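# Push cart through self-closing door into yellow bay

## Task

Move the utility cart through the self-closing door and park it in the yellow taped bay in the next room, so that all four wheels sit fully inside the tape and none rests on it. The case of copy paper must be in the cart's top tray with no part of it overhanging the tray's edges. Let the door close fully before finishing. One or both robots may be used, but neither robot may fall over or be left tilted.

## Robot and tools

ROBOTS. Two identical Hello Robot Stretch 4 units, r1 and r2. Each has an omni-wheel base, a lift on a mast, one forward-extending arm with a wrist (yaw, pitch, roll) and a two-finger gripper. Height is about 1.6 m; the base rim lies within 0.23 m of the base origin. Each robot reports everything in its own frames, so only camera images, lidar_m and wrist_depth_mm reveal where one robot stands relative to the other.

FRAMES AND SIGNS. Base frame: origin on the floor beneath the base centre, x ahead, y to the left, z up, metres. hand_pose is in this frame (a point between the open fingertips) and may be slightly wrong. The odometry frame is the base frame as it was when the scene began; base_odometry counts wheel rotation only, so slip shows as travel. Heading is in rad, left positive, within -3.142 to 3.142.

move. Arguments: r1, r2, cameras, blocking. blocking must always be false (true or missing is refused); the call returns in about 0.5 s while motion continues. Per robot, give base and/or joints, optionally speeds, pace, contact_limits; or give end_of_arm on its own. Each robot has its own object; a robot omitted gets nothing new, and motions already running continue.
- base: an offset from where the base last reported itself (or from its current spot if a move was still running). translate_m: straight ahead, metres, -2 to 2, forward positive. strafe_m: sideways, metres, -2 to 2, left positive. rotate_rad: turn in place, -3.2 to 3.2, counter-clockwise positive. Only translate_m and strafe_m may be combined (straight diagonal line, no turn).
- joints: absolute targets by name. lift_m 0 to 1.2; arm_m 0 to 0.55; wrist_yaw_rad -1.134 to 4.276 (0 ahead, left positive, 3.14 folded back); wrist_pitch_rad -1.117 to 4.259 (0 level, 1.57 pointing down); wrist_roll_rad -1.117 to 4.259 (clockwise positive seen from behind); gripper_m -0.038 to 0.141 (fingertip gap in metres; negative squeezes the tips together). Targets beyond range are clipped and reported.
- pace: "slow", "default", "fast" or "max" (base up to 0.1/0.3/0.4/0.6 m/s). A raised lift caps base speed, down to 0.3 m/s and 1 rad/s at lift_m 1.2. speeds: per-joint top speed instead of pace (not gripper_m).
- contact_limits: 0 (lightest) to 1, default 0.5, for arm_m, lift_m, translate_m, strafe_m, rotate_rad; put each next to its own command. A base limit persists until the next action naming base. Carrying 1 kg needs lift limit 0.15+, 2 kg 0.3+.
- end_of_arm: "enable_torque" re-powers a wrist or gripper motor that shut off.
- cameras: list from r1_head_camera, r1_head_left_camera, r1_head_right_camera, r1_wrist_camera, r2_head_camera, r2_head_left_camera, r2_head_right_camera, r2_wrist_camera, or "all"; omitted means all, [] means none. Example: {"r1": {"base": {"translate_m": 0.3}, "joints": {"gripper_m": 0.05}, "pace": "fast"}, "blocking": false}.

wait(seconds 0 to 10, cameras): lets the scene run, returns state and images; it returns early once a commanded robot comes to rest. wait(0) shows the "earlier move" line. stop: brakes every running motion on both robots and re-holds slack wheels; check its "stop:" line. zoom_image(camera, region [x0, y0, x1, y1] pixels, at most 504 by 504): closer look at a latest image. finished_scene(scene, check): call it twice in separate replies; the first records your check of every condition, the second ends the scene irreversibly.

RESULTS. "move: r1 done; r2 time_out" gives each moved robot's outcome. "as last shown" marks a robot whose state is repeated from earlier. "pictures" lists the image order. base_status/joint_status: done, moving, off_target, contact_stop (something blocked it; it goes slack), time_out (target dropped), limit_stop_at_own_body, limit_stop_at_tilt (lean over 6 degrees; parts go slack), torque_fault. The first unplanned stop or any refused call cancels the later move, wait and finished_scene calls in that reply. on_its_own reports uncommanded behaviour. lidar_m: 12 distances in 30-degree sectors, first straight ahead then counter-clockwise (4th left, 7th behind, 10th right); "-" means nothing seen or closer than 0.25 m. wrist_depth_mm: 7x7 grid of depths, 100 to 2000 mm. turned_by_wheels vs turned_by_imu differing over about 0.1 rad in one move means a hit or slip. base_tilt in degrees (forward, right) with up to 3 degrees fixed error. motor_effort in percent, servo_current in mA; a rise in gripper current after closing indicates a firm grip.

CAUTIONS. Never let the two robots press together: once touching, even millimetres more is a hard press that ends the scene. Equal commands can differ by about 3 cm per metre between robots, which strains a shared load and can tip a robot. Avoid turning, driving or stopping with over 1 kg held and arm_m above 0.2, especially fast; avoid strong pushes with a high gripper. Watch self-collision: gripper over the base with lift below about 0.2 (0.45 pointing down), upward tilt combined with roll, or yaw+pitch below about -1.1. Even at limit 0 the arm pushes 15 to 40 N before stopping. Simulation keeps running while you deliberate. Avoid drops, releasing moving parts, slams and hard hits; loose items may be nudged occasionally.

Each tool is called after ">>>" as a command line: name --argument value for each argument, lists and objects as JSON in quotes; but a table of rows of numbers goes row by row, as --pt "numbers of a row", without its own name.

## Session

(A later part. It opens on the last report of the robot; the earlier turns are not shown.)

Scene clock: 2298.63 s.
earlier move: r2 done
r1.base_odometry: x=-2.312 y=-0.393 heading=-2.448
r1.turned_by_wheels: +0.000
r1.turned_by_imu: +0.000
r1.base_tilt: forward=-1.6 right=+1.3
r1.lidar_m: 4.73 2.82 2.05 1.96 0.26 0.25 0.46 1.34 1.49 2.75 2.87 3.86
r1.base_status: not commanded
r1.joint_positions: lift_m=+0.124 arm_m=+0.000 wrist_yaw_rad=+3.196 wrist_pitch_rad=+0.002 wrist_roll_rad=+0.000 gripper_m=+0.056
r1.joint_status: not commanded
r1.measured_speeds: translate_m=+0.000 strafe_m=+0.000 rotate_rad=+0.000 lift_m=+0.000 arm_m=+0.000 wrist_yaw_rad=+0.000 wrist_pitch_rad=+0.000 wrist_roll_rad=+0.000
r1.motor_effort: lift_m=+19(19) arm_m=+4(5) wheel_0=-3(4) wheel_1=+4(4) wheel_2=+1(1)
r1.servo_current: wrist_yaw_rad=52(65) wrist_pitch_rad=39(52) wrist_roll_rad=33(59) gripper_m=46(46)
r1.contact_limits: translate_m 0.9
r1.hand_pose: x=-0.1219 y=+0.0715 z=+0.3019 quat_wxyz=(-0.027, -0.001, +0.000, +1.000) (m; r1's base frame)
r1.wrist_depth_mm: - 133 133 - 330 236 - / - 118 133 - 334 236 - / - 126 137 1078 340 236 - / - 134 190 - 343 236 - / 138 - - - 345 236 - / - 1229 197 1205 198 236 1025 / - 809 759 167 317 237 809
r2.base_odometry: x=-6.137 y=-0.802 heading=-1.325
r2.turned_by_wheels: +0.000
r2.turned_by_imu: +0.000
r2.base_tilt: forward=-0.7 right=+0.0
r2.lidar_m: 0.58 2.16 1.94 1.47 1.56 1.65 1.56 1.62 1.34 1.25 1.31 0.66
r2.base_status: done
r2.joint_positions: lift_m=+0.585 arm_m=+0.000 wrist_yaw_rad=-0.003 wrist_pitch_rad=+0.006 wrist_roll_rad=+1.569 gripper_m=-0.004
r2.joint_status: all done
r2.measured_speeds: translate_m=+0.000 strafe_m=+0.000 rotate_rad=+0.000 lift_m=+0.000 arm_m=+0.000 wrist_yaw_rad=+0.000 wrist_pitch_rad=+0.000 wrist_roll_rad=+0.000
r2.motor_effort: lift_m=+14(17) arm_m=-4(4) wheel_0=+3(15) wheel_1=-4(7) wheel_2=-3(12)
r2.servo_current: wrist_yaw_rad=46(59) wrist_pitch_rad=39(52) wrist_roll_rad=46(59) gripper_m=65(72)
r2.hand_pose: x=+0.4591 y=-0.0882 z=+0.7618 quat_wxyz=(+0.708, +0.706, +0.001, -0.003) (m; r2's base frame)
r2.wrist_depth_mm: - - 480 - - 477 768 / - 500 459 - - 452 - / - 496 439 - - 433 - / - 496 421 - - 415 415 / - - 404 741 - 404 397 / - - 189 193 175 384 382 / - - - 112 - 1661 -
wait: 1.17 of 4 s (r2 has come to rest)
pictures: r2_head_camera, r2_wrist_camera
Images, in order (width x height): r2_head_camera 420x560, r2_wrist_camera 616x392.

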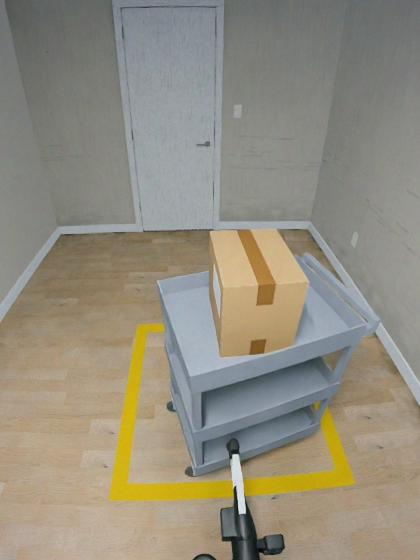

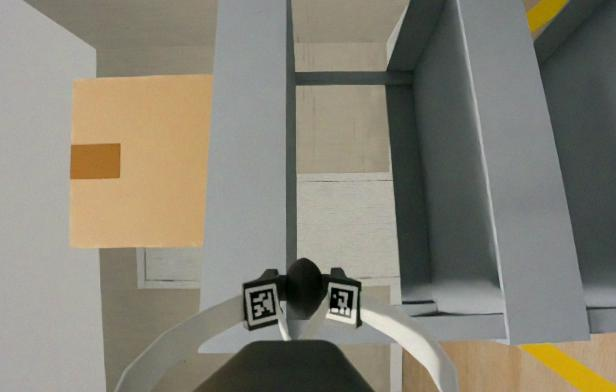

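>>> move --blocking false --cameras '[]' --r2 '{"base": {"translate_m": 0.3}, "joints": {"lift_m": 0.643}, "pace": "slow", "contact_limits": {"translate_m": 0.35}}'

>>> wait --seconds 7 --cameras '["r2_head_camera"]'

Scene clock: 2311.23 s.
move: r2 moving
r1.base_odometry: x=-2.312 y=-0.393 heading=-2.448
r1.turned_by_wheels: +0.000
r1.turned_by_imu: +0.000
r1.base_tilt: forward=-1.6 right=+1.3
r1.lidar_m: 4.72 2.80 2.05 1.95 0.27 0.25 0.44 1.33 1.50 2.74 2.87 3.86
r1.base_status: not commanded
r1.joint_positions: lift_m=+0.124 arm_m=+0.000 wrist_yaw_rad=+3.196 wrist_pitch_rad=+0.002 wrist_roll_rad=+0.000 gripper_m=+0.056
r1.joint_status: not commanded
r1.measured_speeds: translate_m=+0.000 strafe_m=+0.000 rotate_rad=+0.000 lift_m=+0.000 arm_m=+0.000 wrist_yaw_rad=+0.000 wrist_pitch_rad=+0.000 wrist_roll_rad=+0.000
r1.motor_effort: lift_m=+19(19) arm_m=+4(5) wheel_0=-4(4) wheel_1=+4(4) wheel_2=+1(1)
r1.servo_current: wrist_yaw_rad=46(65) wrist_pitch_rad=39(52) wrist_roll_rad=46(85) gripper_m=46(46)
r1.contact_limits: translate_m 0.9
r1.hand_pose: x=-0.1219 y=+0.0715 z=+0.3019 quat_wxyz=(-0.027, -0.001, +0.000, +1.000) (m; r1's base frame)
r1.wrist_depth_mm: - 133 133 - 332 235 - / - 118 133 - 334 236 - / - 127 137 1098 340 236 - / - 134 190 - 343 236 - / 138 - - - 345 236 - / - 1229 196 1205 199 238 1008 / - 809 768 167 317 238 809
r2.base_odometry: x=-6.134 y=-0.814 heading=-1.325
r2.turned_by_wheels: +0.000
r2.turned_by_imu: +0.001
r2.base_tilt: forward=-0.7 right=+0.0
r2.lidar_m: 0.57 2.14 1.91 1.47 1.52 1.64 1.57 1.64 1.33 1.26 1.34 0.66
r2.base_status: translate_m moving
r2.joint_positions: lift_m=+0.610 arm_m=+0.000 wrist_yaw_rad=-0.003 wrist_pitch_rad=+0.006 wrist_roll_rad=+1.569 gripper_m=-0.004
r2.joint_status: lift_m moving
r2.measured_speeds: translate_m=+0.049 strafe_m=-0.001 rotate_rad=-0.001 lift_m=+0.097 arm_m=+0.000 wrist_yaw_rad=+0.000 wrist_pitch_rad=+0.000 wrist_roll_rad=+0.000
r2.motor_effort: lift_m=+23(23) arm_m=-3(4) wheel_0=+7(8) wheel_1=+7(7) wheel_2=-8(10)
r2.servo_current: wrist_yaw_rad=52(59) wrist_pitch_rad=46(52) wrist_roll_rad=46(65) gripper_m=65(72)
r2.contact_limits: translate_m 0.35
r2.hand_pose: x=+0.4591 y=-0.0882 z=+0.7865 quat_wxyz=(+0.708, +0.706, +0.001, -0.003) (m; r2's base frame)
r2.wrist_depth_mm: - - - - - 462 462 / - 488 484 449 - 442 445 / - 488 484 - - 424 427 / - 484 484 - - - 404 / - - 397 397 - - 389 / - - 189 193 174 - 373 / - - - 112 - 1708 1160
pictures: none
No camera images: "cameras" was empty.

Scene clock: 2315.00 s.
earlier move: r2 done
r1.base_odometry: x=-2.312 y=-0.393 heading=-2.448
r1.turned_by_wheels: +0.000
r1.turned_by_imu: +0.000
r1.base_tilt: forward=-1.6 right=+1.3
r1.lidar_m: 4.74 2.84 2.05 1.95 0.25 0.25 0.44 1.33 1.51 2.75 2.87 3.89
r1.base_status: not commanded
r1.joint_positions: lift_m=+0.124 arm_m=+0.000 wrist_yaw_rad=+3.196 wrist_pitch_rad=+0.002 wrist_roll_rad=+0.000 gripper_m=+0.056
r1.joint_status: not commanded
r1.measured_speeds: translate_m=+0.000 strafe_m=+0.000 rotate_rad=+0.000 lift_m=+0.000 arm_m=+0.000 wrist_yaw_rad=+0.000 wrist_pitch_rad=+0.000 wrist_roll_rad=+0.000
r1.motor_effort: lift_m=+19(19) arm_m=+5(5) wheel_0=-3(5) wheel_1=+4(4) wheel_2=+1(1)
r1.servo_current: wrist_yaw_rad=52(65) wrist_pitch_rad=46(52) wrist_roll_rad=46(85) gripper_m=46(52)
r1.contact_limits: translate_m 0.9
r1.hand_pose: x=-0.1219 y=+0.0715 z=+0.3019 quat_wxyz=(-0.027, -0.001, +0.000, +1.000) (m; r1's base frame)
r1.wrist_depth_mm: - 133 133 - 330 236 - / - 118 133 - 334 235 - / - 126 137 1098 340 236 - / - 134 190 - 343 236 - / 138 - - - 345 236 - / - 1205 197 1205 199 236 1025 / - 820 759 167 317 238 809
r2.base_odometry: x=-6.064 y=-1.093 heading=-1.325
r2.turned_by_wheels: +0.000
r2.turned_by_imu: +0.000
r2.base_tilt: forward=-0.7 right=+0.1
r2.lidar_m: 0.43 2.17 1.76 1.47 1.55 1.95 1.85 1.85 1.32 1.26 0.65 0.47
r2.base_status: done
r2.joint_positions: lift_m=+0.643 arm_m=+0.000 wrist_yaw_rad=-0.003 wrist_pitch_rad=+0.006 wrist_roll_rad=+1.569 gripper_m=-0.004
r2.joint_status: all done
r2.measured_speeds: translate_m=+0.000 strafe_m=+0.000 rotate_rad=+0.000 lift_m=+0.000 arm_m=+0.000 wrist_yaw_rad=+0.000 wrist_pitch_rad=+0.000 wrist_roll_rad=+0.000
r2.motor_effort: lift_m=+21(23) arm_m=+4(5) wheel_0=+3(12) wheel_1=+5(9) wheel_2=-7(17)
r2.servo_current: wrist_yaw_rad=59(59) wrist_pitch_rad=46(52) wrist_roll_rad=39(65) gripper_m=52(72)
r2.contact_limits: translate_m 0.35
r2.hand_pose: x=+0.4590 y=-0.0882 z=+0.8191 quat_wxyz=(+0.708, +0.706, +0.001, -0.003) (m; r2's base frame)
r2.wrist_depth_mm: 281 282 234 235 - - - / 290 290 236 236 - - - / 303 303 236 236 - - - / 314 315 238 238 - - - / 325 329 322 238 - - - / - - 189 194 176 1921 - / - - - 112 - 1708 1229
wait: 3.77 of 7 s (r2 has come to rest)
pictures: r2_head_camera
Images, in order (width x height): r2_head_camera 420x560.

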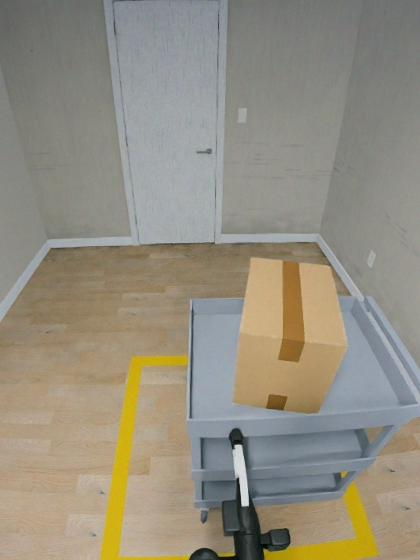

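>>> zoom_image --camera "r2_head_camera" --region '[90, 380, 420, 560]'

Scaled by 1.527 from the camera's 420x560 image, which has a finer 1200x1600 frame.

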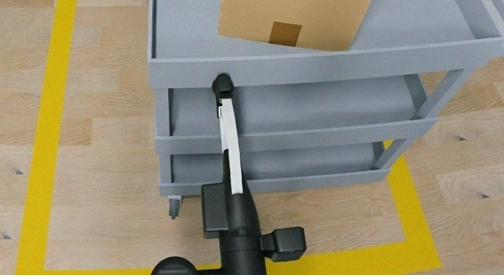

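>>> move --blocking false --cameras '[]' --r2 '{"base": {"translate_m": -0.5}, "pace": "default"}'

>>> wait --seconds 5 --cameras '["r2_head_camera"]'

>>> zoom_image --camera "r2_head_camera" --region '[110, 280, 410, 480]'

Scene clock: 2338.40 s.
move: r2 moving
r1.base_odometry: x=-2.312 y=-0.393 heading=-2.448
r1.turned_by_wheels: +0.000
r1.turned_by_imu: +0.000
r1.base_tilt: forward=-1.5 right=+1.3
r1.lidar_m: 4.74 2.78 2.04 1.96 0.25 0.25 0.48 1.33 1.51 2.77 2.88 3.89
r1.base_status: not commanded
r1.joint_positions: lift_m=+0.124 arm_m=+0.000 wrist_yaw_rad=+3.196 wrist_pitch_rad=+0.002 wrist_roll_rad=+0.000 gripper_m=+0.056
r1.joint_status: not commanded
r1.measured_speeds: translate_m=+0.000 strafe_m=+0.000 rotate_rad=+0.000 lift_m=+0.000 arm_m=+0.000 wrist_yaw_rad=+0.000 wrist_pitch_rad=+0.000 wrist_roll_rad=+0.000
r1.motor_effort: lift_m=+19(19) arm_m=+4(5) wheel_0=-4(4) wheel_1=+4(4) wheel_2=+1(1)
r1.servo_current: wrist_yaw_rad=46(65) wrist_pitch_rad=52(52) wrist_roll_rad=52(59) gripper_m=39(46)
r1.contact_limits: translate_m 0.9
r1.hand_pose: x=-0.1219 y=+0.0715 z=+0.3019 quat_wxyz=(-0.027, -0.001, +0.000, +1.000) (m; r1's base frame)
r1.wrist_depth_mm: - 133 133 - 330 236 - / - 119 133 - 334 236 - / - 127 137 1098 340 236 - / - 134 190 - 343 236 - / 138 - - - 345 236 - / - 1229 196 1205 199 237 1008 / - 809 759 167 317 238 809
r2.base_odometry: x=-6.071 y=-1.063 heading=-1.325
r2.turned_by_wheels: +0.000
r2.turned_by_imu: +0.000
r2.base_tilt: forward=-0.7 right=+0.1
r2.lidar_m: 0.47 2.15 1.77 1.46 1.55 1.91 1.81 1.84 1.32 1.26 0.69 0.49
r2.base_status: translate_m moving
r2.joint_positions: lift_m=+0.643 arm_m=+0.000 wrist_yaw_rad=-0.003 wrist_pitch_rad=+0.006 wrist_roll_rad=+1.569 gripper_m=-0.004
r2.joint_status: not commanded
r2.measured_speeds: translate_m=-0.122 strafe_m=+0.000 rotate_rad=+0.003 lift_m=+0.000 arm_m=+0.000 wrist_yaw_rad=+0.000 wrist_pitch_rad=+0.000 wrist_roll_rad=+0.000
r2.motor_effort: lift_m=+21(21) arm_m=+4(5) wheel_0=-8(11) wheel_1=-8(9) wheel_2=+13(13)
r2.servo_current: wrist_yaw_rad=65(65) wrist_pitch_rad=46(52) wrist_roll_rad=46(59) gripper_m=65(65)
r2.hand_pose: x=+0.4590 y=-0.0882 z=+0.8191 quat_wxyz=(+0.708, +0.706, +0.001, -0.003) (m; r2's base frame)
r2.wrist_depth_mm: 304 304 301 257 - - - / 315 317 310 260 - - - / 327 329 324 263 - - - / 345 342 340 264 - - - / - - 351 265 - - - / - - 189 193 175 1863 - / - - - 112 - - -
pictures: none
No camera images: "cameras" was empty.

Scene clock: 2341.07 s.
earlier move: r2 done
r1.base_odometry: x=-2.312 y=-0.393 heading=-2.448
r1.turned_by_wheels: +0.000
r1.turned_by_imu: +0.000
r1.base_tilt: forward=-1.6 right=+1.3
r1.lidar_m: 4.74 2.81 2.07 1.94 0.25 0.25 0.45 1.34 1.51 2.76 2.86 3.90
r1.base_status: not commanded
r1.joint_positions: lift_m=+0.124 arm_m=+0.000 wrist_yaw_rad=+3.196 wrist_pitch_rad=+0.002 wrist_roll_rad=+0.000 gripper_m=+0.056
r1.joint_status: not commanded
r1.measured_speeds: translate_m=+0.000 strafe_m=+0.000 rotate_rad=+0.000 lift_m=+0.000 arm_m=+0.000 wrist_yaw_rad=+0.000 wrist_pitch_rad=+0.000 wrist_roll_rad=+0.000
r1.motor_effort: lift_m=+19(19) arm_m=+5(5) wheel_0=-4(4) wheel_1=+4(4) wheel_2=+1(1)
r1.servo_current: wrist_yaw_rad=59(65) wrist_pitch_rad=46(52) wrist_roll_rad=52(65) gripper_m=39(52)
r1.contact_limits: translate_m 0.9
r1.hand_pose: x=-0.1219 y=+0.0715 z=+0.3019 quat_wxyz=(-0.027, -0.001, +0.000, +1.000) (m; r1's base frame)
r1.wrist_depth_mm: - 134 133 - 330 235 - / - 118 133 - 334 236 - / - 127 137 1078 340 236 - / - 134 190 - 343 236 - / 138 - - - 345 236 - / - 1229 197 1205 199 237 1008 / - 809 759 167 317 238 809
r2.base_odometry: x=-6.185 y=-0.608 heading=-1.325
r2.turned_by_wheels: +0.000
r2.turned_by_imu: +0.000
r2.base_tilt: forward=-0.7 right=+0.1
r2.lidar_m: 0.92 2.13 1.53 1.46 1.53 1.44 1.34 1.43 1.33 1.25 1.32 0.96
r2.base_status: done
r2.joint_positions: lift_m=+0.643 arm_m=+0.000 wrist_yaw_rad=-0.003 wrist_pitch_rad=+0.006 wrist_roll_rad=+1.569 gripper_m=-0.004
r2.joint_status: not commanded
r2.measured_speeds: translate_m=+0.000 strafe_m=+0.000 rotate_rad=+0.000 lift_m=+0.000 arm_m=+0.000 wrist_yaw_rad=+0.000 wrist_pitch_rad=+0.000 wrist_roll_rad=+0.000
r2.motor_effort: lift_m=+20(21) arm_m=+4(5) wheel_0=-3(11) wheel_1=-2(9) wheel_2=+3(14)
r2.servo_current: wrist_yaw_rad=46(65) wrist_pitch_rad=39(52) wrist_roll_rad=39(59) gripper_m=59(65)
r2.hand_pose: x=+0.4590 y=-0.0882 z=+0.8192 quat_wxyz=(+0.708, +0.706, +0.001, -0.003) (m; r2's base frame)
r2.wrist_depth_mm: - - - 723 - 1060 - / - - - - - 1182 - / - - 798 768 - 1182 - / - - 820 809 - 1182 - / - - - 750 - 1205 1042 / - - 189 193 182 1708 1182 / - - - 112 - 1708 1160
wait: 2.67 of 5 s (r2 has come to rest)
pictures: r2_head_camera
Images, in order (width x height): r2_head_camera 420x560.

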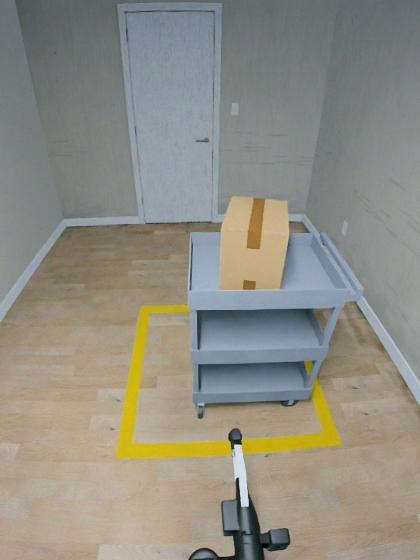

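Scaled by 1.680 from the camera's 420x560 image, which has a finer 1200x1600 frame.

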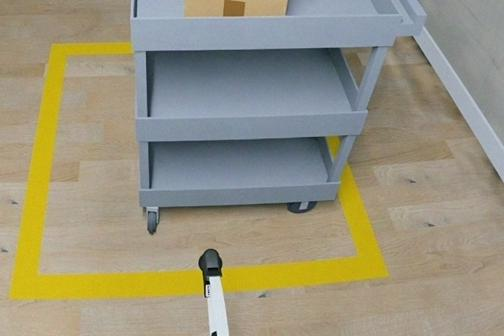

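>>> zoom_image --camera "r2_head_camera" --region '[170, 180, 370, 330]'

Scaled by 2.520 from the camera's 420x560 image, which has a finer 1200x1600 frame.

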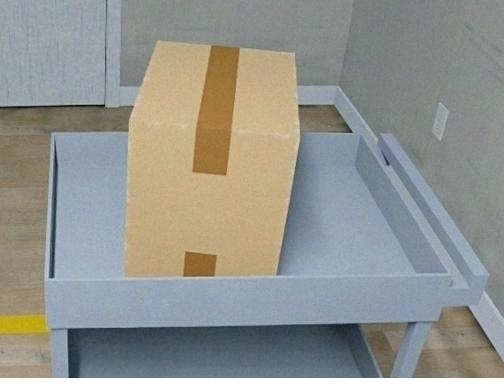

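>>> move --blocking false --cameras '[]' --r1 '{"base": {"translate_m": -0.202, "strafe_m": -0.03}, "pace": "slow", "contact_limits": {"translate_m": 0.9}}'

>>> wait --seconds 5 --cameras '["r1_head_left_camera"]'

Scene clock: 2384.67 s.
move: r1 moving
r1.base_odometry: x=-2.304 y=-0.384 heading=-2.448
r1.turned_by_wheels: +0.000
r1.turned_by_imu: -0.001
r1.base_tilt: forward=-1.6 right=+1.3
r1.lidar_m: 4.75 2.79 2.05 1.95 0.25 0.25 0.47 1.29 1.49 2.75 2.86 3.86
r1.base_status: translate_m moving; strafe_m moving
r1.joint_positions: lift_m=+0.124 arm_m=+0.000 wrist_yaw_rad=+3.196 wrist_pitch_rad=+0.002 wrist_roll_rad=+0.000 gripper_m=+0.056
r1.joint_status: not commanded
r1.measured_speeds: translate_m=-0.049 strafe_m=-0.007 rotate_rad=+0.002 lift_m=+0.000 arm_m=+0.000 wrist_yaw_rad=+0.000 wrist_pitch_rad=+0.000 wrist_roll_rad=+0.000
r1.motor_effort: lift_m=+19(19) arm_m=+4(5) wheel_0=-8(13) wheel_1=-4(9) wheel_2=+7(10)
r1.servo_current: wrist_yaw_rad=46(59) wrist_pitch_rad=39(52) wrist_roll_rad=39(59) gripper_m=46(46)
r1.contact_limits: translate_m 0.9
r1.hand_pose: x=-0.1219 y=+0.0715 z=+0.3019 quat_wxyz=(-0.027, -0.001, +0.000, +1.000) (m; r1's base frame)
r1.wrist_depth_mm: - 133 133 - 351 226 - / - 119 133 - 355 226 - / - 126 137 1098 357 227 - / - 134 190 - 362 228 - / 138 - - - 364 228 - / - 1229 196 1205 198 229 230 / - 809 759 167 334 229 759
r2.base_odometry: x=-6.185 y=-0.608 heading=-1.325
r2.turned_by_wheels: +0.000
r2.turned_by_imu: +0.000
r2.base_tilt: forward=-0.7 right=+0.1
r2.lidar_m: 0.91 2.11 1.54 1.45 1.53 1.43 1.35 1.41 1.34 1.26 1.34 0.96
r2.base_status: not commanded
r2.joint_positions: lift_m=+0.643 arm_m=+0.000 wrist_yaw_rad=-0.003 wrist_pitch_rad=+0.006 wrist_roll_rad=+1.569 gripper_m=-0.004
r2.joint_status: not commanded
r2.measured_speeds: translate_m=+0.000 strafe_m=+0.000 rotate_rad=+0.000 lift_m=+0.000 arm_m=+0.000 wrist_yaw_rad=+0.000 wrist_pitch_rad=+0.000 wrist_roll_rad=+0.000
r2.motor_effort: lift_m=+20(20) arm_m=+5(5) wheel_0=-3(4) wheel_1=-2(3) wheel_2=+3(3)
r2.servo_current: wrist_yaw_rad=46(52) wrist_pitch_rad=46(52) wrist_roll_rad=46(59) gripper_m=52(59)
r2.hand_pose: x=+0.4590 y=-0.0882 z=+0.8192 quat_wxyz=(+0.708, +0.706, +0.001, -0.003) (m; r2's base frame)
r2.wrist_depth_mm: - - - 723 - 1078 - / - - - 1098 - 1160 - / - - 788 778 - 1205 - / - - 820 820 - 1205 - / - - - 741 - 1397 1078 / - - 187 194 183 1708 1160 / - - - 112 - 1661 1160
pictures: none
No camera images: "cameras" was empty.

Scene clock: 2387.47 s.
earlier move: r1 done
r1.base_odometry: x=-2.176 y=-0.241 heading=-2.448
r1.turned_by_wheels: +0.000
r1.turned_by_imu: -0.001
r1.base_tilt: forward=-1.6 right=+1.3
r1.lidar_m: 4.94 2.88 2.09 2.01 0.25 0.25 0.44 1.18 1.18 2.73 2.82 3.86
r1.base_status: done
r1.joint_positions: lift_m=+0.124 arm_m=+0.000 wrist_yaw_rad=+3.196 wrist_pitch_rad=+0.002 wrist_roll_rad=+0.000 gripper_m=+0.056
r1.joint_status: not commanded
r1.measured_speeds: translate_m=+0.000 strafe_m=+0.000 rotate_rad=+0.000 lift_m=+0.000 arm_m=+0.000 wrist_yaw_rad=+0.000 wrist_pitch_rad=+0.000 wrist_roll_rad=+0.000
r1.motor_effort: lift_m=+19(19) arm_m=+4(5) wheel_0=-8(15) wheel_1=-1(9) wheel_2=+4(12)
r1.servo_current: wrist_yaw_rad=65(65) wrist_pitch_rad=33(52) wrist_roll_rad=46(72) gripper_m=39(46)
r1.contact_limits: translate_m 0.9
r1.hand_pose: x=-0.1219 y=+0.0715 z=+0.3019 quat_wxyz=(-0.027, -0.001, +0.000, +1.000) (m; r1's base frame)
r1.wrist_depth_mm: - 133 133 - 382 235 - / - 119 133 - 387 236 183 / - 126 137 854 392 252 185 / - 134 190 - 394 239 186 / 138 - - - 397 240 187 / - 1229 197 1205 199 241 186 / - 809 759 167 366 216 186
r2.base_odometry: x=-6.185 y=-0.608 heading=-1.325
r2.turned_by_wheels: +0.000
r2.turned_by_imu: +0.000
r2.base_tilt: forward=-0.7 right=+0.1
r2.lidar_m: 0.92 2.13 1.53 1.46 1.53 1.43 1.35 1.41 1.33 1.26 1.31 0.96
r2.base_status: not commanded
r2.joint_positions: lift_m=+0.643 arm_m=+0.000 wrist_yaw_rad=-0.003 wrist_pitch_rad=+0.006 wrist_roll_rad=+1.569 gripper_m=-0.004
r2.joint_status: not commanded
r2.measured_speeds: translate_m=+0.000 strafe_m=+0.000 rotate_rad=+0.000 lift_m=+0.000 arm_m=+0.000 wrist_yaw_rad=+0.000 wrist_pitch_rad=+0.000 wrist_roll_rad=+0.000
r2.motor_effort: lift_m=+20(20) arm_m=+4(5) wheel_0=-3(4) wheel_1=-2(3) wheel_2=+3(3)
r2.servo_current: wrist_yaw_rad=33(59) wrist_pitch_rad=52(52) wrist_roll_rad=52(59) gripper_m=59(65)
r2.hand_pose: x=+0.4590 y=-0.0882 z=+0.8192 quat_wxyz=(+0.708, +0.706, +0.001, -0.003) (m; r2's base frame)
r2.wrist_depth_mm: - - - 741 - 1060 - / - - - 1078 - 1182 - / - - 788 778 - 1205 - / - - 820 820 - 1205 - / - - - 741 - 1430 1098 / - - 188 194 183 1756 1160 / - - - 112 - 1708 1182
wait: 2.80 of 5 s (r1 has come to rest)
pictures: r1_head_left_camera
Images, in order (width x height): r1_head_left_camera 420x672.

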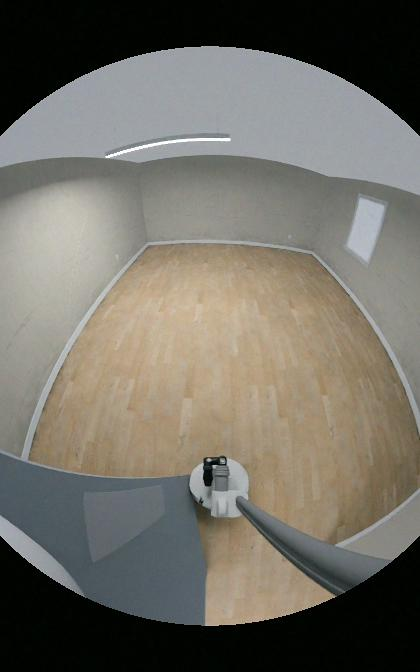

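>>> move --blocking false --cameras '[]' --r1 '{"base": {"translate_m": -0.109, "strafe_m": -0.175}, "pace": "slow", "contact_limits": {"translate_m": 0.9}}'

>>> wait --seconds 5 --cameras '["r1_head_left_camera"]'

Scene clock: 2391.77 s.
move: r1 moving
r1.base_odometry: x=-2.178 y=-0.228 heading=-2.448
r1.turned_by_wheels: +0.000
r1.turned_by_imu: +0.000
r1.base_tilt: forward=-1.6 right=+1.3
r1.lidar_m: 4.94 2.90 2.09 2.06 0.25 0.25 0.49 1.16 1.18 2.71 2.84 3.82
r1.base_status: translate_m moving; strafe_m moving
r1.joint_positions: lift_m=+0.124 arm_m=+0.000 wrist_yaw_rad=+3.196 wrist_pitch_rad=+0.002 wrist_roll_rad=+0.000 gripper_m=+0.056
r1.joint_status: not commanded
r1.measured_speeds: translate_m=-0.025 strafe_m=-0.041 rotate_rad=+0.000 lift_m=+0.000 arm_m=+0.000 wrist_yaw_rad=+0.000 wrist_pitch_rad=+0.000 wrist_roll_rad=+0.000
r1.motor_effort: lift_m=+19(19) arm_m=+4(4) wheel_0=+1(8) wheel_1=-4(8) wheel_2=+6(7)
r1.servo_current: wrist_yaw_rad=52(65) wrist_pitch_rad=39(46) wrist_roll_rad=46(65) gripper_m=39(46)
r1.contact_limits: translate_m 0.9
r1.hand_pose: x=-0.1219 y=+0.0715 z=+0.3019 quat_wxyz=(-0.027, -0.001, +0.000, +1.000) (m; r1's base frame)
r1.wrist_depth_mm: - 133 133 - 389 236 - / - 119 133 - 392 237 183 / - 127 137 904 394 240 185 / - 134 190 - 402 240 186 / 137 - - - 370 242 187 / - 1229 197 1205 199 243 187 / - 798 759 167 375 216 187
r2.base_odometry: x=-6.185 y=-0.608 heading=-1.325
r2.turned_by_wheels: +0.000
r2.turned_by_imu: +0.000
r2.base_tilt: forward=-0.7 right=+0.1
r2.lidar_m: 0.92 2.11 1.53 1.45 1.54 1.43 1.37 1.42 1.32 1.25 1.34 0.97
r2.base_status: not commanded
r2.joint_positions: lift_m=+0.643 arm_m=+0.000 wrist_yaw_rad=-0.003 wrist_pitch_rad=+0.006 wrist_roll_rad=+1.569 gripper_m=-0.004
r2.joint_status: not commanded
r2.measured_speeds: translate_m=+0.000 strafe_m=+0.000 rotate_rad=+0.000 lift_m=+0.000 arm_m=+0.000 wrist_yaw_rad=+0.000 wrist_pitch_rad=+0.000 wrist_roll_rad=+0.000
r2.motor_effort: lift_m=+20(20) arm_m=+4(5) wheel_0=-3(4) wheel_1=-2(3) wheel_2=+3(3)
r2.servo_current: wrist_yaw_rad=52(59) wrist_pitch_rad=46(59) wrist_roll_rad=59(59) gripper_m=52(65)
r2.hand_pose: x=+0.4590 y=-0.0882 z=+0.8192 quat_wxyz=(+0.708, +0.706, +0.001, -0.003) (m; r2's base frame)
r2.wrist_depth_mm: - - - 732 - 1060 - / - - - 1078 - 1182 - / - - 798 778 - 1182 - / - - 820 809 - 1182 - / - - - 750 - 1397 1078 / - - 188 193 183 1661 1160 / - - - 112 - 1708 1160
pictures: none
No camera images: "cameras" was empty.

Scene clock: 2394.60 s.
earlier move: r1 done
r1.base_odometry: x=-2.204 y=-0.036 heading=-2.448
r1.turned_by_wheels: +0.000
r1.turned_by_imu: -0.002
r1.base_tilt: forward=-1.6 right=+1.3
r1.lidar_m: 5.06 3.12 0.25 - 0.25 0.28 2.36 0.97 1.04 2.55 2.66 3.64
r1.base_status: done
r1.joint_positions: lift_m=+0.124 arm_m=+0.000 wrist_yaw_rad=+3.196 wrist_pitch_rad=+0.002 wrist_roll_rad=+0.000 gripper_m=+0.056
r1.joint_status: not commanded
r1.measured_speeds: translate_m=+0.000 strafe_m=+0.000 rotate_rad=+0.000 lift_m=+0.000 arm_m=+0.000 wrist_yaw_rad=+0.000 wrist_pitch_rad=+0.000 wrist_roll_rad=+0.000
r1.motor_effort: lift_m=+19(19) arm_m=+4(4) wheel_0=-1(8) wheel_1=+1(8) wheel_2=+2(7)
r1.servo_current: wrist_yaw_rad=52(72) wrist_pitch_rad=39(46) wrist_roll_rad=52(65) gripper_m=39(52)
r1.contact_limits: translate_m 0.9
r1.hand_pose: x=-0.1219 y=+0.0715 z=+0.3019 quat_wxyz=(-0.027, -0.001, +0.000, +1.000) (m; r1's base frame)
r1.wrist_depth_mm: - 133 133 - - 297 204 / - 119 133 - - 298 206 / - 127 137 - - 303 208 / - 134 190 - - 304 210 / 137 - - - 1921 307 211 / - 1229 197 1205 197 309 211 / - 809 768 798 798 259 210
r2.base_odometry: x=-6.185 y=-0.608 heading=-1.325
r2.turned_by_wheels: +0.000
r2.turned_by_imu: +0.000
r2.base_tilt: forward=-0.7 right=+0.1
r2.lidar_m: 0.90 2.11 1.53 1.47 1.53 1.43 1.37 1.43 1.34 1.27 1.32 0.97
r2.base_status: not commanded
r2.joint_positions: lift_m=+0.643 arm_m=+0.000 wrist_yaw_rad=-0.003 wrist_pitch_rad=+0.006 wrist_roll_rad=+1.569 gripper_m=-0.004
r2.joint_status: not commanded
r2.measured_speeds: translate_m=+0.000 strafe_m=+0.000 rotate_rad=+0.000 lift_m=+0.000 arm_m=+0.000 wrist_yaw_rad=+0.000 wrist_pitch_rad=+0.000 wrist_roll_rad=+0.000
r2.motor_effort: lift_m=+20(20) arm_m=+4(5) wheel_0=-3(4) wheel_1=-2(3) wheel_2=+3(3)
r2.servo_current: wrist_yaw_rad=46(65) wrist_pitch_rad=52(59) wrist_roll_rad=33(65) gripper_m=52(65)
r2.hand_pose: x=+0.4590 y=-0.0882 z=+0.8192 quat_wxyz=(+0.708, +0.706, +0.001, -0.003) (m; r2's base frame)
r2.wrist_depth_mm: - - - 723 - 1078 - / - - - 1078 - 1182 - / - - 788 768 - 1182 - / - - 820 809 - 1205 - / - - - 750 - 1397 1060 / - - 187 194 183 1708 1138 / - - - 112 - 1708 1182
wait: 2.83 of 5 s (r1 has come to rest)
pictures: r1_head_left_camera
Images, in order (width x height): r1_head_left_camera 420x672.

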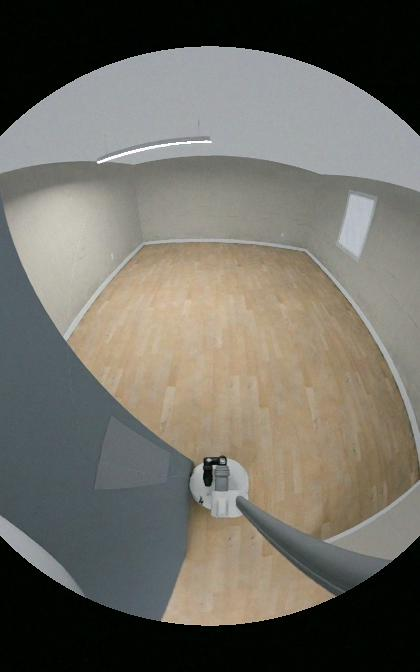

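>>> move --blocking false --cameras '[]' --r1 '{"base": {"translate_m": -0.156, "strafe_m": -0.112}, "pace": "slow", "contact_limits": {"translate_m": 0.9}}'

>>> wait --seconds 5 --cameras '[]'

>>> move --blocking false --cameras '[]' --r1 '{"base": {"translate_m": -0.306, "strafe_m": -0.114}, "pace": "slow", "contact_limits": {"translate_m": 0.9}}'

>>> wait --seconds 6 --cameras '["r1_head_left_camera", "r1_head_right_camera"]'

Scene clock: 2401.83 s.
move: r1 moving
r1.base_odometry: x=-2.201 y=-0.023 heading=-2.448
r1.turned_by_wheels: +0.000
r1.turned_by_imu: +0.000
r1.base_tilt: forward=-1.6 right=+1.2
r1.lidar_m: 5.04 3.15 0.25 - 0.25 0.30 2.32 0.93 1.04 2.55 2.63 3.59
r1.base_status: translate_m moving; strafe_m moving
r1.joint_positions: lift_m=+0.124 arm_m=+0.000 wrist_yaw_rad=+3.196 wrist_pitch_rad=+0.002 wrist_roll_rad=+0.000 gripper_m=+0.056
r1.joint_status: not commanded
r1.measured_speeds: translate_m=-0.044 strafe_m=-0.032 rotate_rad=+0.000 lift_m=+0.000 arm_m=+0.000 wrist_yaw_rad=+0.000 wrist_pitch_rad=+0.000 wrist_roll_rad=+0.000
r1.motor_effort: lift_m=+19(19) arm_m=+4(4) wheel_0=+1(3) wheel_1=-4(6) wheel_2=+6(6)
r1.servo_current: wrist_yaw_rad=46(52) wrist_pitch_rad=39(46) wrist_roll_rad=52(59) gripper_m=46(46)
r1.contact_limits: translate_m 0.9
r1.hand_pose: x=-0.1219 y=+0.0715 z=+0.3019 quat_wxyz=(-0.027, -0.001, +0.000, +1.000) (m; r1's base frame)
r1.wrist_depth_mm: - 133 133 - - 301 - / - 119 133 - - 303 209 / - 127 137 - - 309 211 / - 134 190 - - 310 212 / 137 - - - 1921 312 213 / - 1229 197 1205 197 314 213 / - 798 759 809 788 263 212
r2.base_odometry: x=-6.185 y=-0.608 heading=-1.325
r2.turned_by_wheels: +0.000
r2.turned_by_imu: +0.000
r2.base_tilt: forward=-0.7 right=+0.1
r2.lidar_m: 0.92 2.12 1.54 1.45 1.56 1.41 1.37 1.42 1.33 1.27 1.34 0.98
r2.base_status: not commanded
r2.joint_positions: lift_m=+0.643 arm_m=+0.000 wrist_yaw_rad=-0.003 wrist_pitch_rad=+0.006 wrist_roll_rad=+1.569 gripper_m=-0.004
r2.joint_status: not commanded
r2.measured_speeds: translate_m=+0.000 strafe_m=+0.000 rotate_rad=+0.000 lift_m=+0.000 arm_m=+0.000 wrist_yaw_rad=+0.000 wrist_pitch_rad=+0.000 wrist_roll_rad=+0.000
r2.motor_effort: lift_m=+20(20) arm_m=+4(5) wheel_0=-3(4) wheel_1=-2(3) wheel_2=+3(3)
r2.servo_current: wrist_yaw_rad=46(52) wrist_pitch_rad=52(52) wrist_roll_rad=46(59) gripper_m=52(65)
r2.hand_pose: x=+0.4590 y=-0.0882 z=+0.8192 quat_wxyz=(+0.708, +0.706, +0.001, -0.003) (m; r2's base frame)
r2.wrist_depth_mm: - - - 723 - 1042 - / - - - 1098 - 1205 - / - - 778 778 - 1182 - / - - 831 809 - 1229 - / - - - 750 - 1397 1078 / - - 189 193 182 1708 1138 / - - - 112 - 1661 1182
pictures: none
No camera images: "cameras" was empty.

Scene clock: 2404.43 s.
earlier move: r1 done
r1.base_odometry: x=-2.156 y=+0.149 heading=-2.448
r1.turned_by_wheels: +0.000
r1.turned_by_imu: -0.002
r1.base_tilt: forward=-1.6 right=+1.3
r1.lidar_m: 5.20 0.25 0.25 - 0.25 0.38 2.20 0.77 0.82 2.28 2.51 3.44
r1.base_status: done
r1.joint_positions: lift_m=+0.124 arm_m=+0.000 wrist_yaw_rad=+3.196 wrist_pitch_rad=+0.002 wrist_roll_rad=+0.000 gripper_m=+0.056
r1.joint_status: not commanded
r1.measured_speeds: translate_m=+0.000 strafe_m=+0.000 rotate_rad=+0.000 lift_m=+0.000 arm_m=+0.000 wrist_yaw_rad=+0.000 wrist_pitch_rad=+0.000 wrist_roll_rad=+0.000
r1.motor_effort: lift_m=+19(19) arm_m=+4(4) wheel_0=-4(7) wheel_1=+1(6) wheel_2=+0(7)
r1.servo_current: wrist_yaw_rad=33(72) wrist_pitch_rad=46(52) wrist_roll_rad=65(72) gripper_m=39(52)
r1.contact_limits: translate_m 0.9
r1.hand_pose: x=-0.1219 y=+0.0715 z=+0.3019 quat_wxyz=(-0.027, -0.001, +0.000, +1.000) (m; r1's base frame)
r1.wrist_depth_mm: - 133 133 - - 512 277 / - 119 133 - - 530 258 / - 127 137 - - 539 286 / - 134 190 - - 549 289 / 138 - - - - 469 290 / - 1229 197 1182 196 473 290 / - 798 750 798 788 402 263
r2.base_odometry: x=-6.185 y=-0.608 heading=-1.325
r2.turned_by_wheels: +0.000
r2.turned_by_imu: +0.000
r2.base_tilt: forward=-0.7 right=+0.1
r2.lidar_m: 0.90 2.13 1.53 1.46 1.52 1.44 1.37 1.43 1.34 1.28 1.33 0.97
r2.base_status: not commanded
r2.joint_positions: lift_m=+0.643 arm_m=+0.000 wrist_yaw_rad=-0.003 wrist_pitch_rad=+0.006 wrist_roll_rad=+1.569 gripper_m=-0.004
r2.joint_status: not commanded
r2.measured_speeds: translate_m=+0.000 strafe_m=+0.000 rotate_rad=+0.000 lift_m=+0.000 arm_m=+0.000 wrist_yaw_rad=+0.000 wrist_pitch_rad=+0.000 wrist_roll_rad=+0.000
r2.motor_effort: lift_m=+20(20) arm_m=+4(5) wheel_0=-3(4) wheel_1=-2(3) wheel_2=+3(3)
r2.servo_current: wrist_yaw_rad=46(59) wrist_pitch_rad=46(59) wrist_roll_rad=46(59) gripper_m=59(65)
r2.hand_pose: x=+0.4590 y=-0.0882 z=+0.8192 quat_wxyz=(+0.708, +0.706, +0.001, -0.003) (m; r2's base frame)
r2.wrist_depth_mm: - - - 723 - 1078 - / - - - 1060 - 1182 - / - - 798 778 - 1182 - / - - 820 820 - 1205 - / - - - 741 - 1397 1060 / - - 187 194 183 1708 1182 / - - - 112 - 1708 1182
wait: 2.60 of 5 s (r1 has come to rest)
pictures: none
No camera images: "cameras" was empty.

Scene clock: 2404.93 s.
move: r1 moving
r1.base_odometry: x=-2.150 y=+0.161 heading=-2.449
r1.turned_by_wheels: -0.001
r1.turned_by_imu: -0.001
r1.base_tilt: forward=-1.6 right=+1.2
r1.lidar_m: 5.21 0.25 0.25 - 0.25 0.38 2.17 0.77 0.79 2.22 2.51 3.46
r1.base_status: translate_m moving; strafe_m moving
r1.joint_positions: lift_m=+0.124 arm_m=+0.000 wrist_yaw_rad=+3.196 wrist_pitch_rad=+0.002 wrist_roll_rad=+0.000 gripper_m=+0.056
r1.joint_status: not commanded
r1.measured_speeds: translate_m=-0.049 strafe_m=-0.018 rotate_rad=-0.003 lift_m=+0.000 arm_m=+0.000 wrist_yaw_rad=+0.000 wrist_pitch_rad=+0.000 wrist_roll_rad=+0.000
r1.motor_effort: lift_m=+19(19) arm_m=+4(4) wheel_0=-12(12) wheel_1=-2(4) wheel_2=+4(5)
r1.servo_current: wrist_yaw_rad=52(65) wrist_pitch_rad=39(46) wrist_roll_rad=26(72) gripper_m=46(46)
r1.contact_limits: translate_m 0.9
r1.hand_pose: x=-0.1219 y=+0.0715 z=+0.3019 quat_wxyz=(-0.027, -0.001, +0.000, +1.000) (m; r1's base frame)
r1.wrist_depth_mm: - 133 133 - - 539 281 / - 119 133 - - 554 286 / - 127 137 - - 564 291 / - 134 190 - - 574 296 / 137 - - - - 580 296 / - 1229 196 1205 196 488 296 / - 809 759 809 788 418 268
r2.base_odometry: x=-6.185 y=-0.608 heading=-1.325
r2.turned_by_wheels: +0.000
r2.turned_by_imu: +0.000
r2.base_tilt: forward=-0.7 right=+0.1
r2.lidar_m: 0.92 2.16 1.54 1.46 1.54 1.39 1.33 1.42 1.33 1.28 1.34 0.95
r2.base_status: not commanded
r2.joint_positions: lift_m=+0.643 arm_m=+0.000 wrist_yaw_rad=-0.003 wrist_pitch_rad=+0.006 wrist_roll_rad=+1.569 gripper_m=-0.004
r2.joint_status: not commanded
r2.measured_speeds: translate_m=+0.000 strafe_m=+0.000 rotate_rad=+0.000 lift_m=+0.000 arm_m=+0.000 wrist_yaw_rad=+0.000 wrist_pitch_rad=+0.000 wrist_roll_rad=+0.000
r2.motor_effort: lift_m=+20(20) arm_m=+4(5) wheel_0=-3(4) wheel_1=-2(3) wheel_2=+3(3)
r2.servo_current: wrist_yaw_rad=46(59) wrist_pitch_rad=52(52) wrist_roll_rad=46(52) gripper_m=59(65)
r2.hand_pose: x=+0.4590 y=-0.0882 z=+0.8192 quat_wxyz=(+0.708, +0.706, +0.001, -0.003) (m; r2's base frame)
r2.wrist_depth_mm: - - - 732 - 1060 - / - - - 1078 - 1182 - / - - 798 788 - 1182 - / - - 820 809 - 1205 - / - - - 750 - 1366 1060 / - - 188 194 183 1708 1182 / - - - 112 - 1708 1138
pictures: none
No camera images: "cameras" was empty.

Scene clock: 2408.93 s.
earlier move: r1 done
r1.base_odometry: x=-1.994 y=+0.433 heading=-2.449
r1.turned_by_wheels: +0.000
r1.turned_by_imu: -0.002
r1.base_tilt: forward=-1.5 right=+1.3
r1.lidar_m: 0.25 0.25 - 0.25 0.30 1.92 1.84 3.35 0.48 1.06 2.42 3.25
r1.base_status: done
r1.joint_positions: lift_m=+0.124 arm_m=+0.000 wrist_yaw_rad=+3.196 wrist_pitch_rad=+0.002 wrist_roll_rad=+0.000 gripper_m=+0.056
r1.joint_status: not commanded
r1.measured_speeds: translate_m=+0.000 strafe_m=+0.000 rotate_rad=+0.000 lift_m=+0.000 arm_m=+0.000 wrist_yaw_rad=+0.000 wrist_pitch_rad=+0.000 wrist_roll_rad=+0.000
r1.motor_effort: lift_m=+19(19) arm_m=+4(4) wheel_0=-15(17) wheel_1=+7(8) wheel_2=-4(5)
r1.servo_current: wrist_yaw_rad=39(78) wrist_pitch_rad=39(52) wrist_roll_rad=59(72) gripper_m=46(46)
r1.contact_limits: translate_m 0.9
r1.hand_pose: x=-0.1219 y=+0.0715 z=+0.3019 quat_wxyz=(-0.027, -0.001, +0.000, +1.000) (m; r1's base frame)
r1.wrist_depth_mm: - 133 133 - - - - / - 118 133 - - - - / - 127 137 - - - - / - 134 190 - - - - / 138 - - - - 1863 1808 / - 1229 197 1205 196 1182 1138 / - 809 759 798 809 - 798
r2.base_odometry: x=-6.185 y=-0.608 heading=-1.325
r2.turned_by_wheels: +0.000
r2.turned_by_imu: +0.001
r2.base_tilt: forward=-0.7 right=+0.1
r2.lidar_m: 0.93 2.14 1.56 1.46 1.56 1.41 1.37 1.43 1.32 1.27 1.32 0.95
r2.base_status: not commanded
r2.joint_positions: lift_m=+0.643 arm_m=+0.000 wrist_yaw_rad=-0.003 wrist_pitch_rad=+0.006 wrist_roll_rad=+1.569 gripper_m=-0.004
r2.joint_status: not commanded
r2.measured_speeds: translate_m=+0.000 strafe_m=+0.000 rotate_rad=+0.000 lift_m=+0.000 arm_m=+0.000 wrist_yaw_rad=+0.000 wrist_pitch_rad=+0.000 wrist_roll_rad=+0.000
r2.motor_effort: lift_m=+20(20) arm_m=+5(5) wheel_0=-3(4) wheel_1=-2(3) wheel_2=+3(3)
r2.servo_current: wrist_yaw_rad=46(72) wrist_pitch_rad=46(52) wrist_roll_rad=46(65) gripper_m=59(65)
r2.hand_pose: x=+0.4590 y=-0.0882 z=+0.8192 quat_wxyz=(+0.708, +0.706, +0.001, -0.003) (m; r2's base frame)
r2.wrist_depth_mm: - - - 741 - 1060 - / - - - 1078 - 1182 - / - - 788 778 - 1205 - / - - 809 809 - 1205 - / - - - 759 - 1138 1078 / - - 189 195 182 1661 1138 / - - - 112 - 1708 1160
wait: 4.00 of 6 s (r1 has come to rest)
pictures: r1_head_left_camera, r1_head_right_camera
Images, in order (width x height): r1_head_left_camera 420x672, r1_head_right_camera 420x672.

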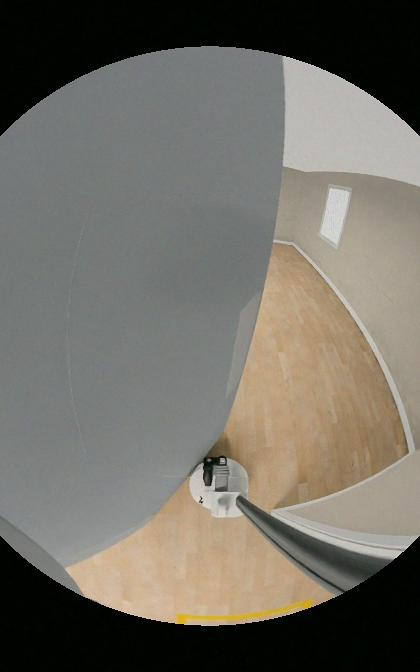

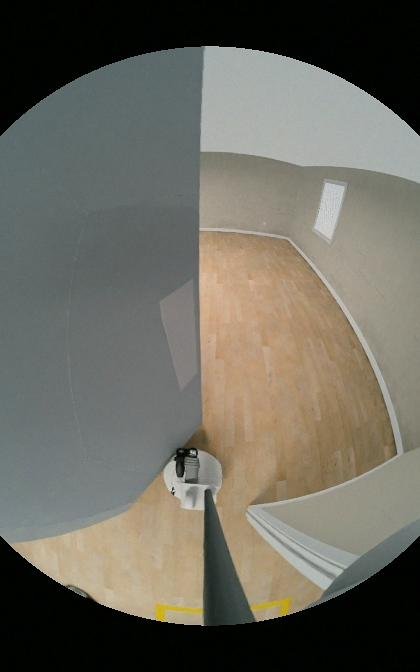

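>>> move --blocking false --cameras '[]' --r1 '{"base": {"translate_m": -0.9, "strafe_m": 0.042}, "pace": "slow", "contact_limits": {"translate_m": 0.9}}'

>>> wait --seconds 10 --cameras '["r1_head_left_camera", "r1_head_right_camera", "r1_head_camera"]'

Scene clock: 2414.83 s.
move: r1 moving
r1.base_odometry: x=-1.984 y=+0.440 heading=-2.450
r1.turned_by_wheels: -0.001
r1.turned_by_imu: -0.001
r1.base_tilt: forward=-1.6 right=+1.3
r1.lidar_m: 0.28 0.25 - 0.25 0.33 1.93 1.84 3.33 0.51 1.00 2.43 3.30
r1.base_status: translate_m moving; strafe_m moving
r1.joint_positions: lift_m=+0.124 arm_m=+0.000 wrist_yaw_rad=+3.196 wrist_pitch_rad=+0.002 wrist_roll_rad=+0.000 gripper_m=+0.056
r1.joint_status: not commanded
r1.measured_speeds: translate_m=-0.048 strafe_m=+0.002 rotate_rad=+0.001 lift_m=+0.000 arm_m=+0.000 wrist_yaw_rad=+0.000 wrist_pitch_rad=+0.000 wrist_roll_rad=+0.000
r1.motor_effort: lift_m=+19(19) arm_m=+4(4) wheel_0=-14(15) wheel_1=+4(7) wheel_2=-1(4)
r1.servo_current: wrist_yaw_rad=46(65) wrist_pitch_rad=46(46) wrist_roll_rad=46(65) gripper_m=39(46)
r1.contact_limits: translate_m 0.9
r1.hand_pose: x=-0.1219 y=+0.0715 z=+0.3019 quat_wxyz=(-0.027, -0.001, +0.000, +1.000) (m; r1's base frame)
r1.wrist_depth_mm: - 133 133 - - - - / - 118 133 - - - - / - 127 138 - - - - / - 134 190 - - - - / 137 - - - - 1808 1808 / - 1229 197 1205 195 1160 1138 / - 809 759 809 798 - 798
r2.base_odometry: x=-6.185 y=-0.608 heading=-1.325
r2.turned_by_wheels: +0.000
r2.turned_by_imu: +0.000
r2.base_tilt: forward=-0.7 right=+0.1
r2.lidar_m: 0.94 2.12 1.48 1.46 1.52 1.42 1.36 1.41 1.33 1.26 1.30 0.96
r2.base_status: not commanded
r2.joint_positions: lift_m=+0.643 arm_m=+0.000 wrist_yaw_rad=-0.003 wrist_pitch_rad=+0.006 wrist_roll_rad=+1.569 gripper_m=-0.004
r2.joint_status: not commanded
r2.measured_speeds: translate_m=+0.000 strafe_m=+0.000 rotate_rad=+0.000 lift_m=+0.000 arm_m=+0.000 wrist_yaw_rad=+0.000 wrist_pitch_rad=+0.000 wrist_roll_rad=+0.000
r2.motor_effort: lift_m=+20(20) arm_m=+4(5) wheel_0=-4(4) wheel_1=-2(3) wheel_2=+3(3)
r2.servo_current: wrist_yaw_rad=59(59) wrist_pitch_rad=46(52) wrist_roll_rad=46(52) gripper_m=52(59)
r2.hand_pose: x=+0.4590 y=-0.0882 z=+0.8192 quat_wxyz=(+0.708, +0.706, +0.001, -0.003) (m; r2's base frame)
r2.wrist_depth_mm: - - - 732 - 1098 - / - - - 1078 - 1182 - / - - 798 778 - 1205 - / - - 820 798 - 1205 - / - - - 750 - 1118 1060 / - - 188 193 183 1708 1182 / - - - 112 - 1708 1205
pictures: none
No camera images: "cameras" was empty.

Scene clock: 2424.63 s.
earlier move: r1 done
r1.base_odometry: x=-1.274 y=+0.975 heading=-2.450
r1.turned_by_wheels: +0.000
r1.turned_by_imu: -0.001
r1.base_tilt: forward=-1.6 right=+1.2
r1.lidar_m: 0.52 0.55 0.65 1.86 1.19 1.19 0.97 1.01 2.44 2.00 0.67 0.56
r1.base_status: done
r1.joint_positions: lift_m=+0.124 arm_m=+0.000 wrist_yaw_rad=+3.196 wrist_pitch_rad=+0.002 wrist_roll_rad=+0.000 gripper_m=+0.056
r1.joint_status: not commanded
r1.measured_speeds: translate_m=+0.000 strafe_m=+0.000 rotate_rad=+0.000 lift_m=+0.000 arm_m=+0.000 wrist_yaw_rad=+0.000 wrist_pitch_rad=+0.000 wrist_roll_rad=+0.000
r1.motor_effort: lift_m=+19(19) arm_m=+4(4) wheel_0=-4(15) wheel_1=-3(7) wheel_2=+1(5)
r1.servo_current: wrist_yaw_rad=52(78) wrist_pitch_rad=39(52) wrist_roll_rad=65(72) gripper_m=39(52)
r1.contact_limits: translate_m 0.9
r1.hand_pose: x=-0.1219 y=+0.0715 z=+0.3019 quat_wxyz=(-0.027, -0.001, +0.000, +1.000) (m; r1's base frame)
r1.wrist_depth_mm: - 133 133 - - - - / - 116 133 - - - - / - 126 135 - - - - / - 134 185 - - - - / 137 - - 1921 - - 1537 / - 1229 196 1138 196 1160 1060 / - 866 291 809 741 - 798
r2.base_odometry: x=-6.185 y=-0.608 heading=-1.325
r2.turned_by_wheels: +0.000
r2.turned_by_imu: +0.001
r2.base_tilt: forward=-0.7 right=+0.1
r2.lidar_m: 0.92 1.18 1.16 1.47 1.53 1.46 1.36 1.43 1.33 1.27 1.30 0.96
r2.base_status: not commanded
r2.joint_positions: lift_m=+0.643 arm_m=+0.000 wrist_yaw_rad=-0.003 wrist_pitch_rad=+0.006 wrist_roll_rad=+1.569 gripper_m=-0.004
r2.joint_status: not commanded
r2.measured_speeds: translate_m=+0.000 strafe_m=+0.000 rotate_rad=+0.000 lift_m=+0.000 arm_m=+0.000 wrist_yaw_rad=+0.000 wrist_pitch_rad=+0.000 wrist_roll_rad=+0.000
r2.motor_effort: lift_m=+20(20) arm_m=+5(5) wheel_0=-3(4) wheel_1=-2(3) wheel_2=+3(3)
r2.servo_current: wrist_yaw_rad=46(65) wrist_pitch_rad=46(59) wrist_roll_rad=59(59) gripper_m=52(65)
r2.hand_pose: x=+0.4590 y=-0.0882 z=+0.8192 quat_wxyz=(+0.708, +0.706, +0.001, -0.003) (m; r2's base frame)
r2.wrist_depth_mm: - - - 732 - 1078 - / - - - 1060 - 1182 - / - - 788 778 - 1182 - / - - 820 809 - 1205 - / - - - 741 - 1138 1078 / - - 189 193 182 1661 1160 / - - - 112 - 1708 1160
wait: 9.80 of 10 s (r1 has come to rest)
pictures: r1_head_camera, r1_head_left_camera, r1_head_right_camera
Images, in order (width x height): r1_head_camera 420x560, r1_head_left_camera 420x672, r1_head_right_camera 420x672.

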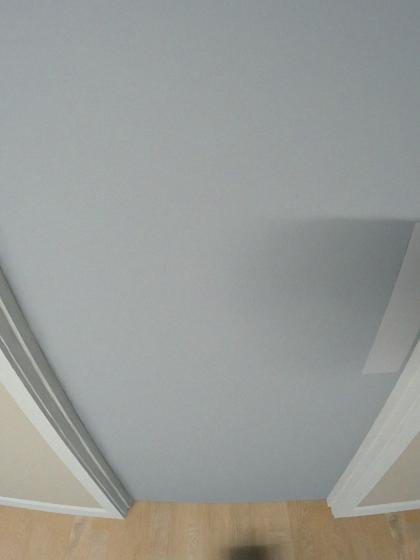

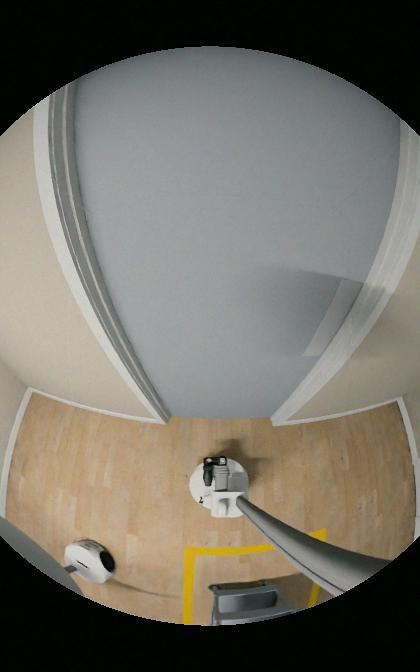

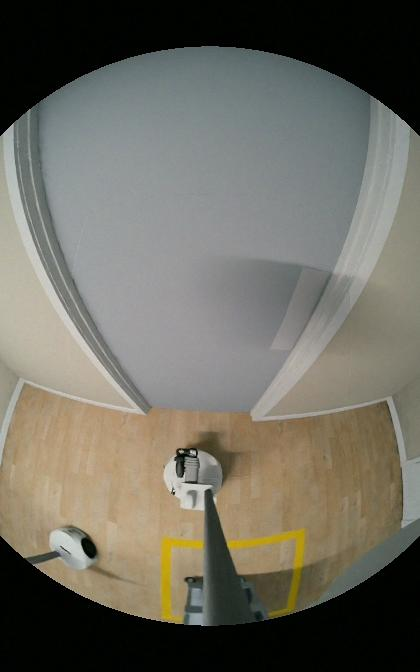

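>>> zoom_image --camera "r1_head_camera" --region '[90, 440, 380, 560]'

>>> zoom_image --camera "r1_head_left_camera" --region '[130, 540, 380, 640]'

>>> zoom_image --camera "r1_head_right_camera" --region '[130, 520, 340, 630]'

Scaled by 1.738 from the camera's 420x560 image, which has a finer 600x800 frame.

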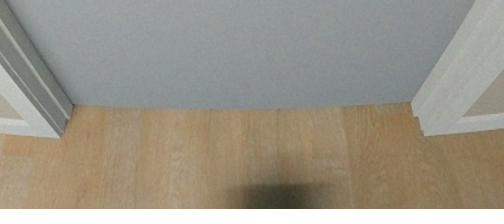

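Scaled by 2.016 from the camera's 420x672 image, which has a finer 600x960 frame.

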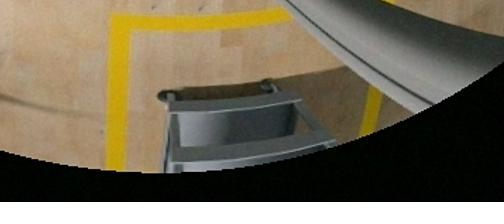

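Scaled by 2.400 from the camera's 420x672 image, which has a finer 600x960 frame.

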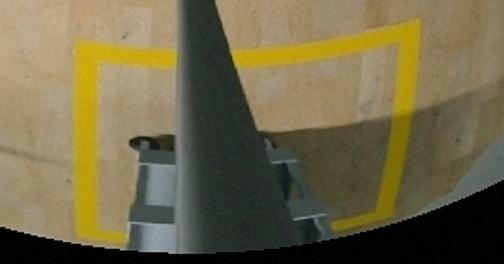

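>>> wait --seconds 0 --cameras '["r1_wrist_camera", "r2_head_right_camera"]'

>>> zoom_image --camera "r2_head_right_camera" --region '[140, 260, 330, 430]'

Scene clock: 2450.60 s.
r1.base_odometry: x=-1.274 y=+0.975 heading=-2.450
r1.turned_by_wheels: +0.000
r1.turned_by_imu: +0.000
r1.base_tilt: forward=-1.6 right=+1.3
r1.lidar_m: 0.52 0.57 0.60 1.85 1.21 1.19 0.96 1.03 2.47 1.97 0.67 0.55
r1.base_status: done
r1.joint_positions: lift_m=+0.124 arm_m=+0.000 wrist_yaw_rad=+3.196 wrist_pitch_rad=+0.002 wrist_roll_rad=+0.000 gripper_m=+0.056
r1.joint_status: not commanded
r1.measured_speeds: translate_m=+0.000 strafe_m=+0.000 rotate_rad=+0.000 lift_m=+0.000 arm_m=+0.000 wrist_yaw_rad=+0.000 wrist_pitch_rad=+0.000 wrist_roll_rad=+0.000
r1.motor_effort: lift_m=+19(19) arm_m=+4(4) wheel_0=-4(15) wheel_1=-3(7) wheel_2=+1(5)
r1.servo_current: wrist_yaw_rad=52(78) wrist_pitch_rad=46(52) wrist_roll_rad=65(72) gripper_m=39(52)
r1.contact_limits: translate_m 0.9
r1.hand_pose: x=-0.1219 y=+0.0715 z=+0.3019 quat_wxyz=(-0.027, -0.001, +0.000, +1.000) (m; r1's base frame)
r1.wrist_depth_mm: - 133 133 - - - - / - 116 133 - - - - / - 125 135 - - - - / - 134 185 - - - - / 138 - - 1921 - - 1537 / - 1205 196 1138 195 1160 1060 / - 866 290 798 741 - 809
r2.base_odometry: x=-6.185 y=-0.608 heading=-1.325
r2.turned_by_wheels: +0.000
r2.turned_by_imu: +0.000
r2.base_tilt: forward=-0.7 right=+0.0
r2.lidar_m: 0.92 1.18 1.20 1.46 1.55 1.42 1.36 1.43 1.34 1.27 1.32 0.98
r2.base_status: not commanded
r2.joint_positions: lift_m=+0.643 arm_m=+0.000 wrist_yaw_rad=-0.003 wrist_pitch_rad=+0.006 wrist_roll_rad=+1.569 gripper_m=-0.004
r2.joint_status: not commanded
r2.measured_speeds: translate_m=+0.000 strafe_m=+0.000 rotate_rad=+0.000 lift_m=+0.000 arm_m=+0.000 wrist_yaw_rad=+0.000 wrist_pitch_rad=+0.000 wrist_roll_rad=+0.000
r2.motor_effort: lift_m=+20(20) arm_m=+4(5) wheel_0=-3(4) wheel_1=-2(3) wheel_2=+3(3)
r2.servo_current: wrist_yaw_rad=46(65) wrist_pitch_rad=52(59) wrist_roll_rad=52(59) gripper_m=59(65)
r2.hand_pose: x=+0.4590 y=-0.0882 z=+0.8192 quat_wxyz=(+0.708, +0.706, +0.001, -0.003) (m; r2's base frame)
r2.wrist_depth_mm: - - - 741 - 1078 - / - - - 1078 - 1160 - / - - 788 788 - 1182 - / - - 820 820 - 1205 - / - - - 741 - 1138 1060 / - - 188 194 183 1708 1182 / - - - 112 - 1756 1160
pictures: r1_wrist_camera, r2_head_right_camera
Images, in order (width x height): r1_wrist_camera 616x392, r2_head_right_camera 420x672.

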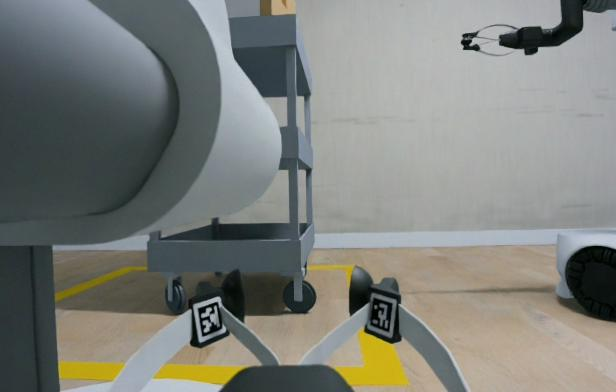

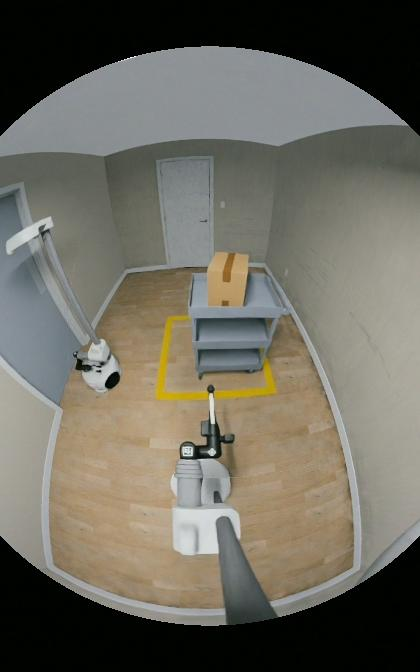

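Scaled by 2.653 from the camera's 420x672 image, which has a finer 600x960 frame.

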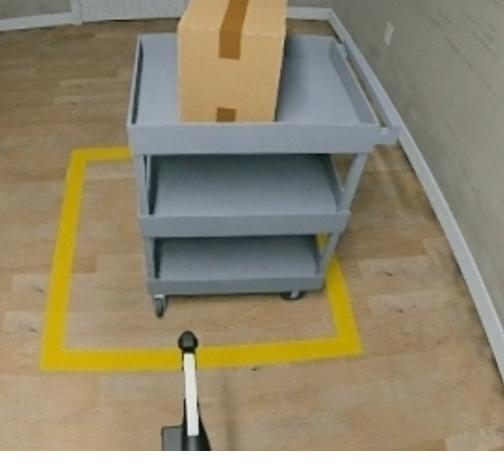

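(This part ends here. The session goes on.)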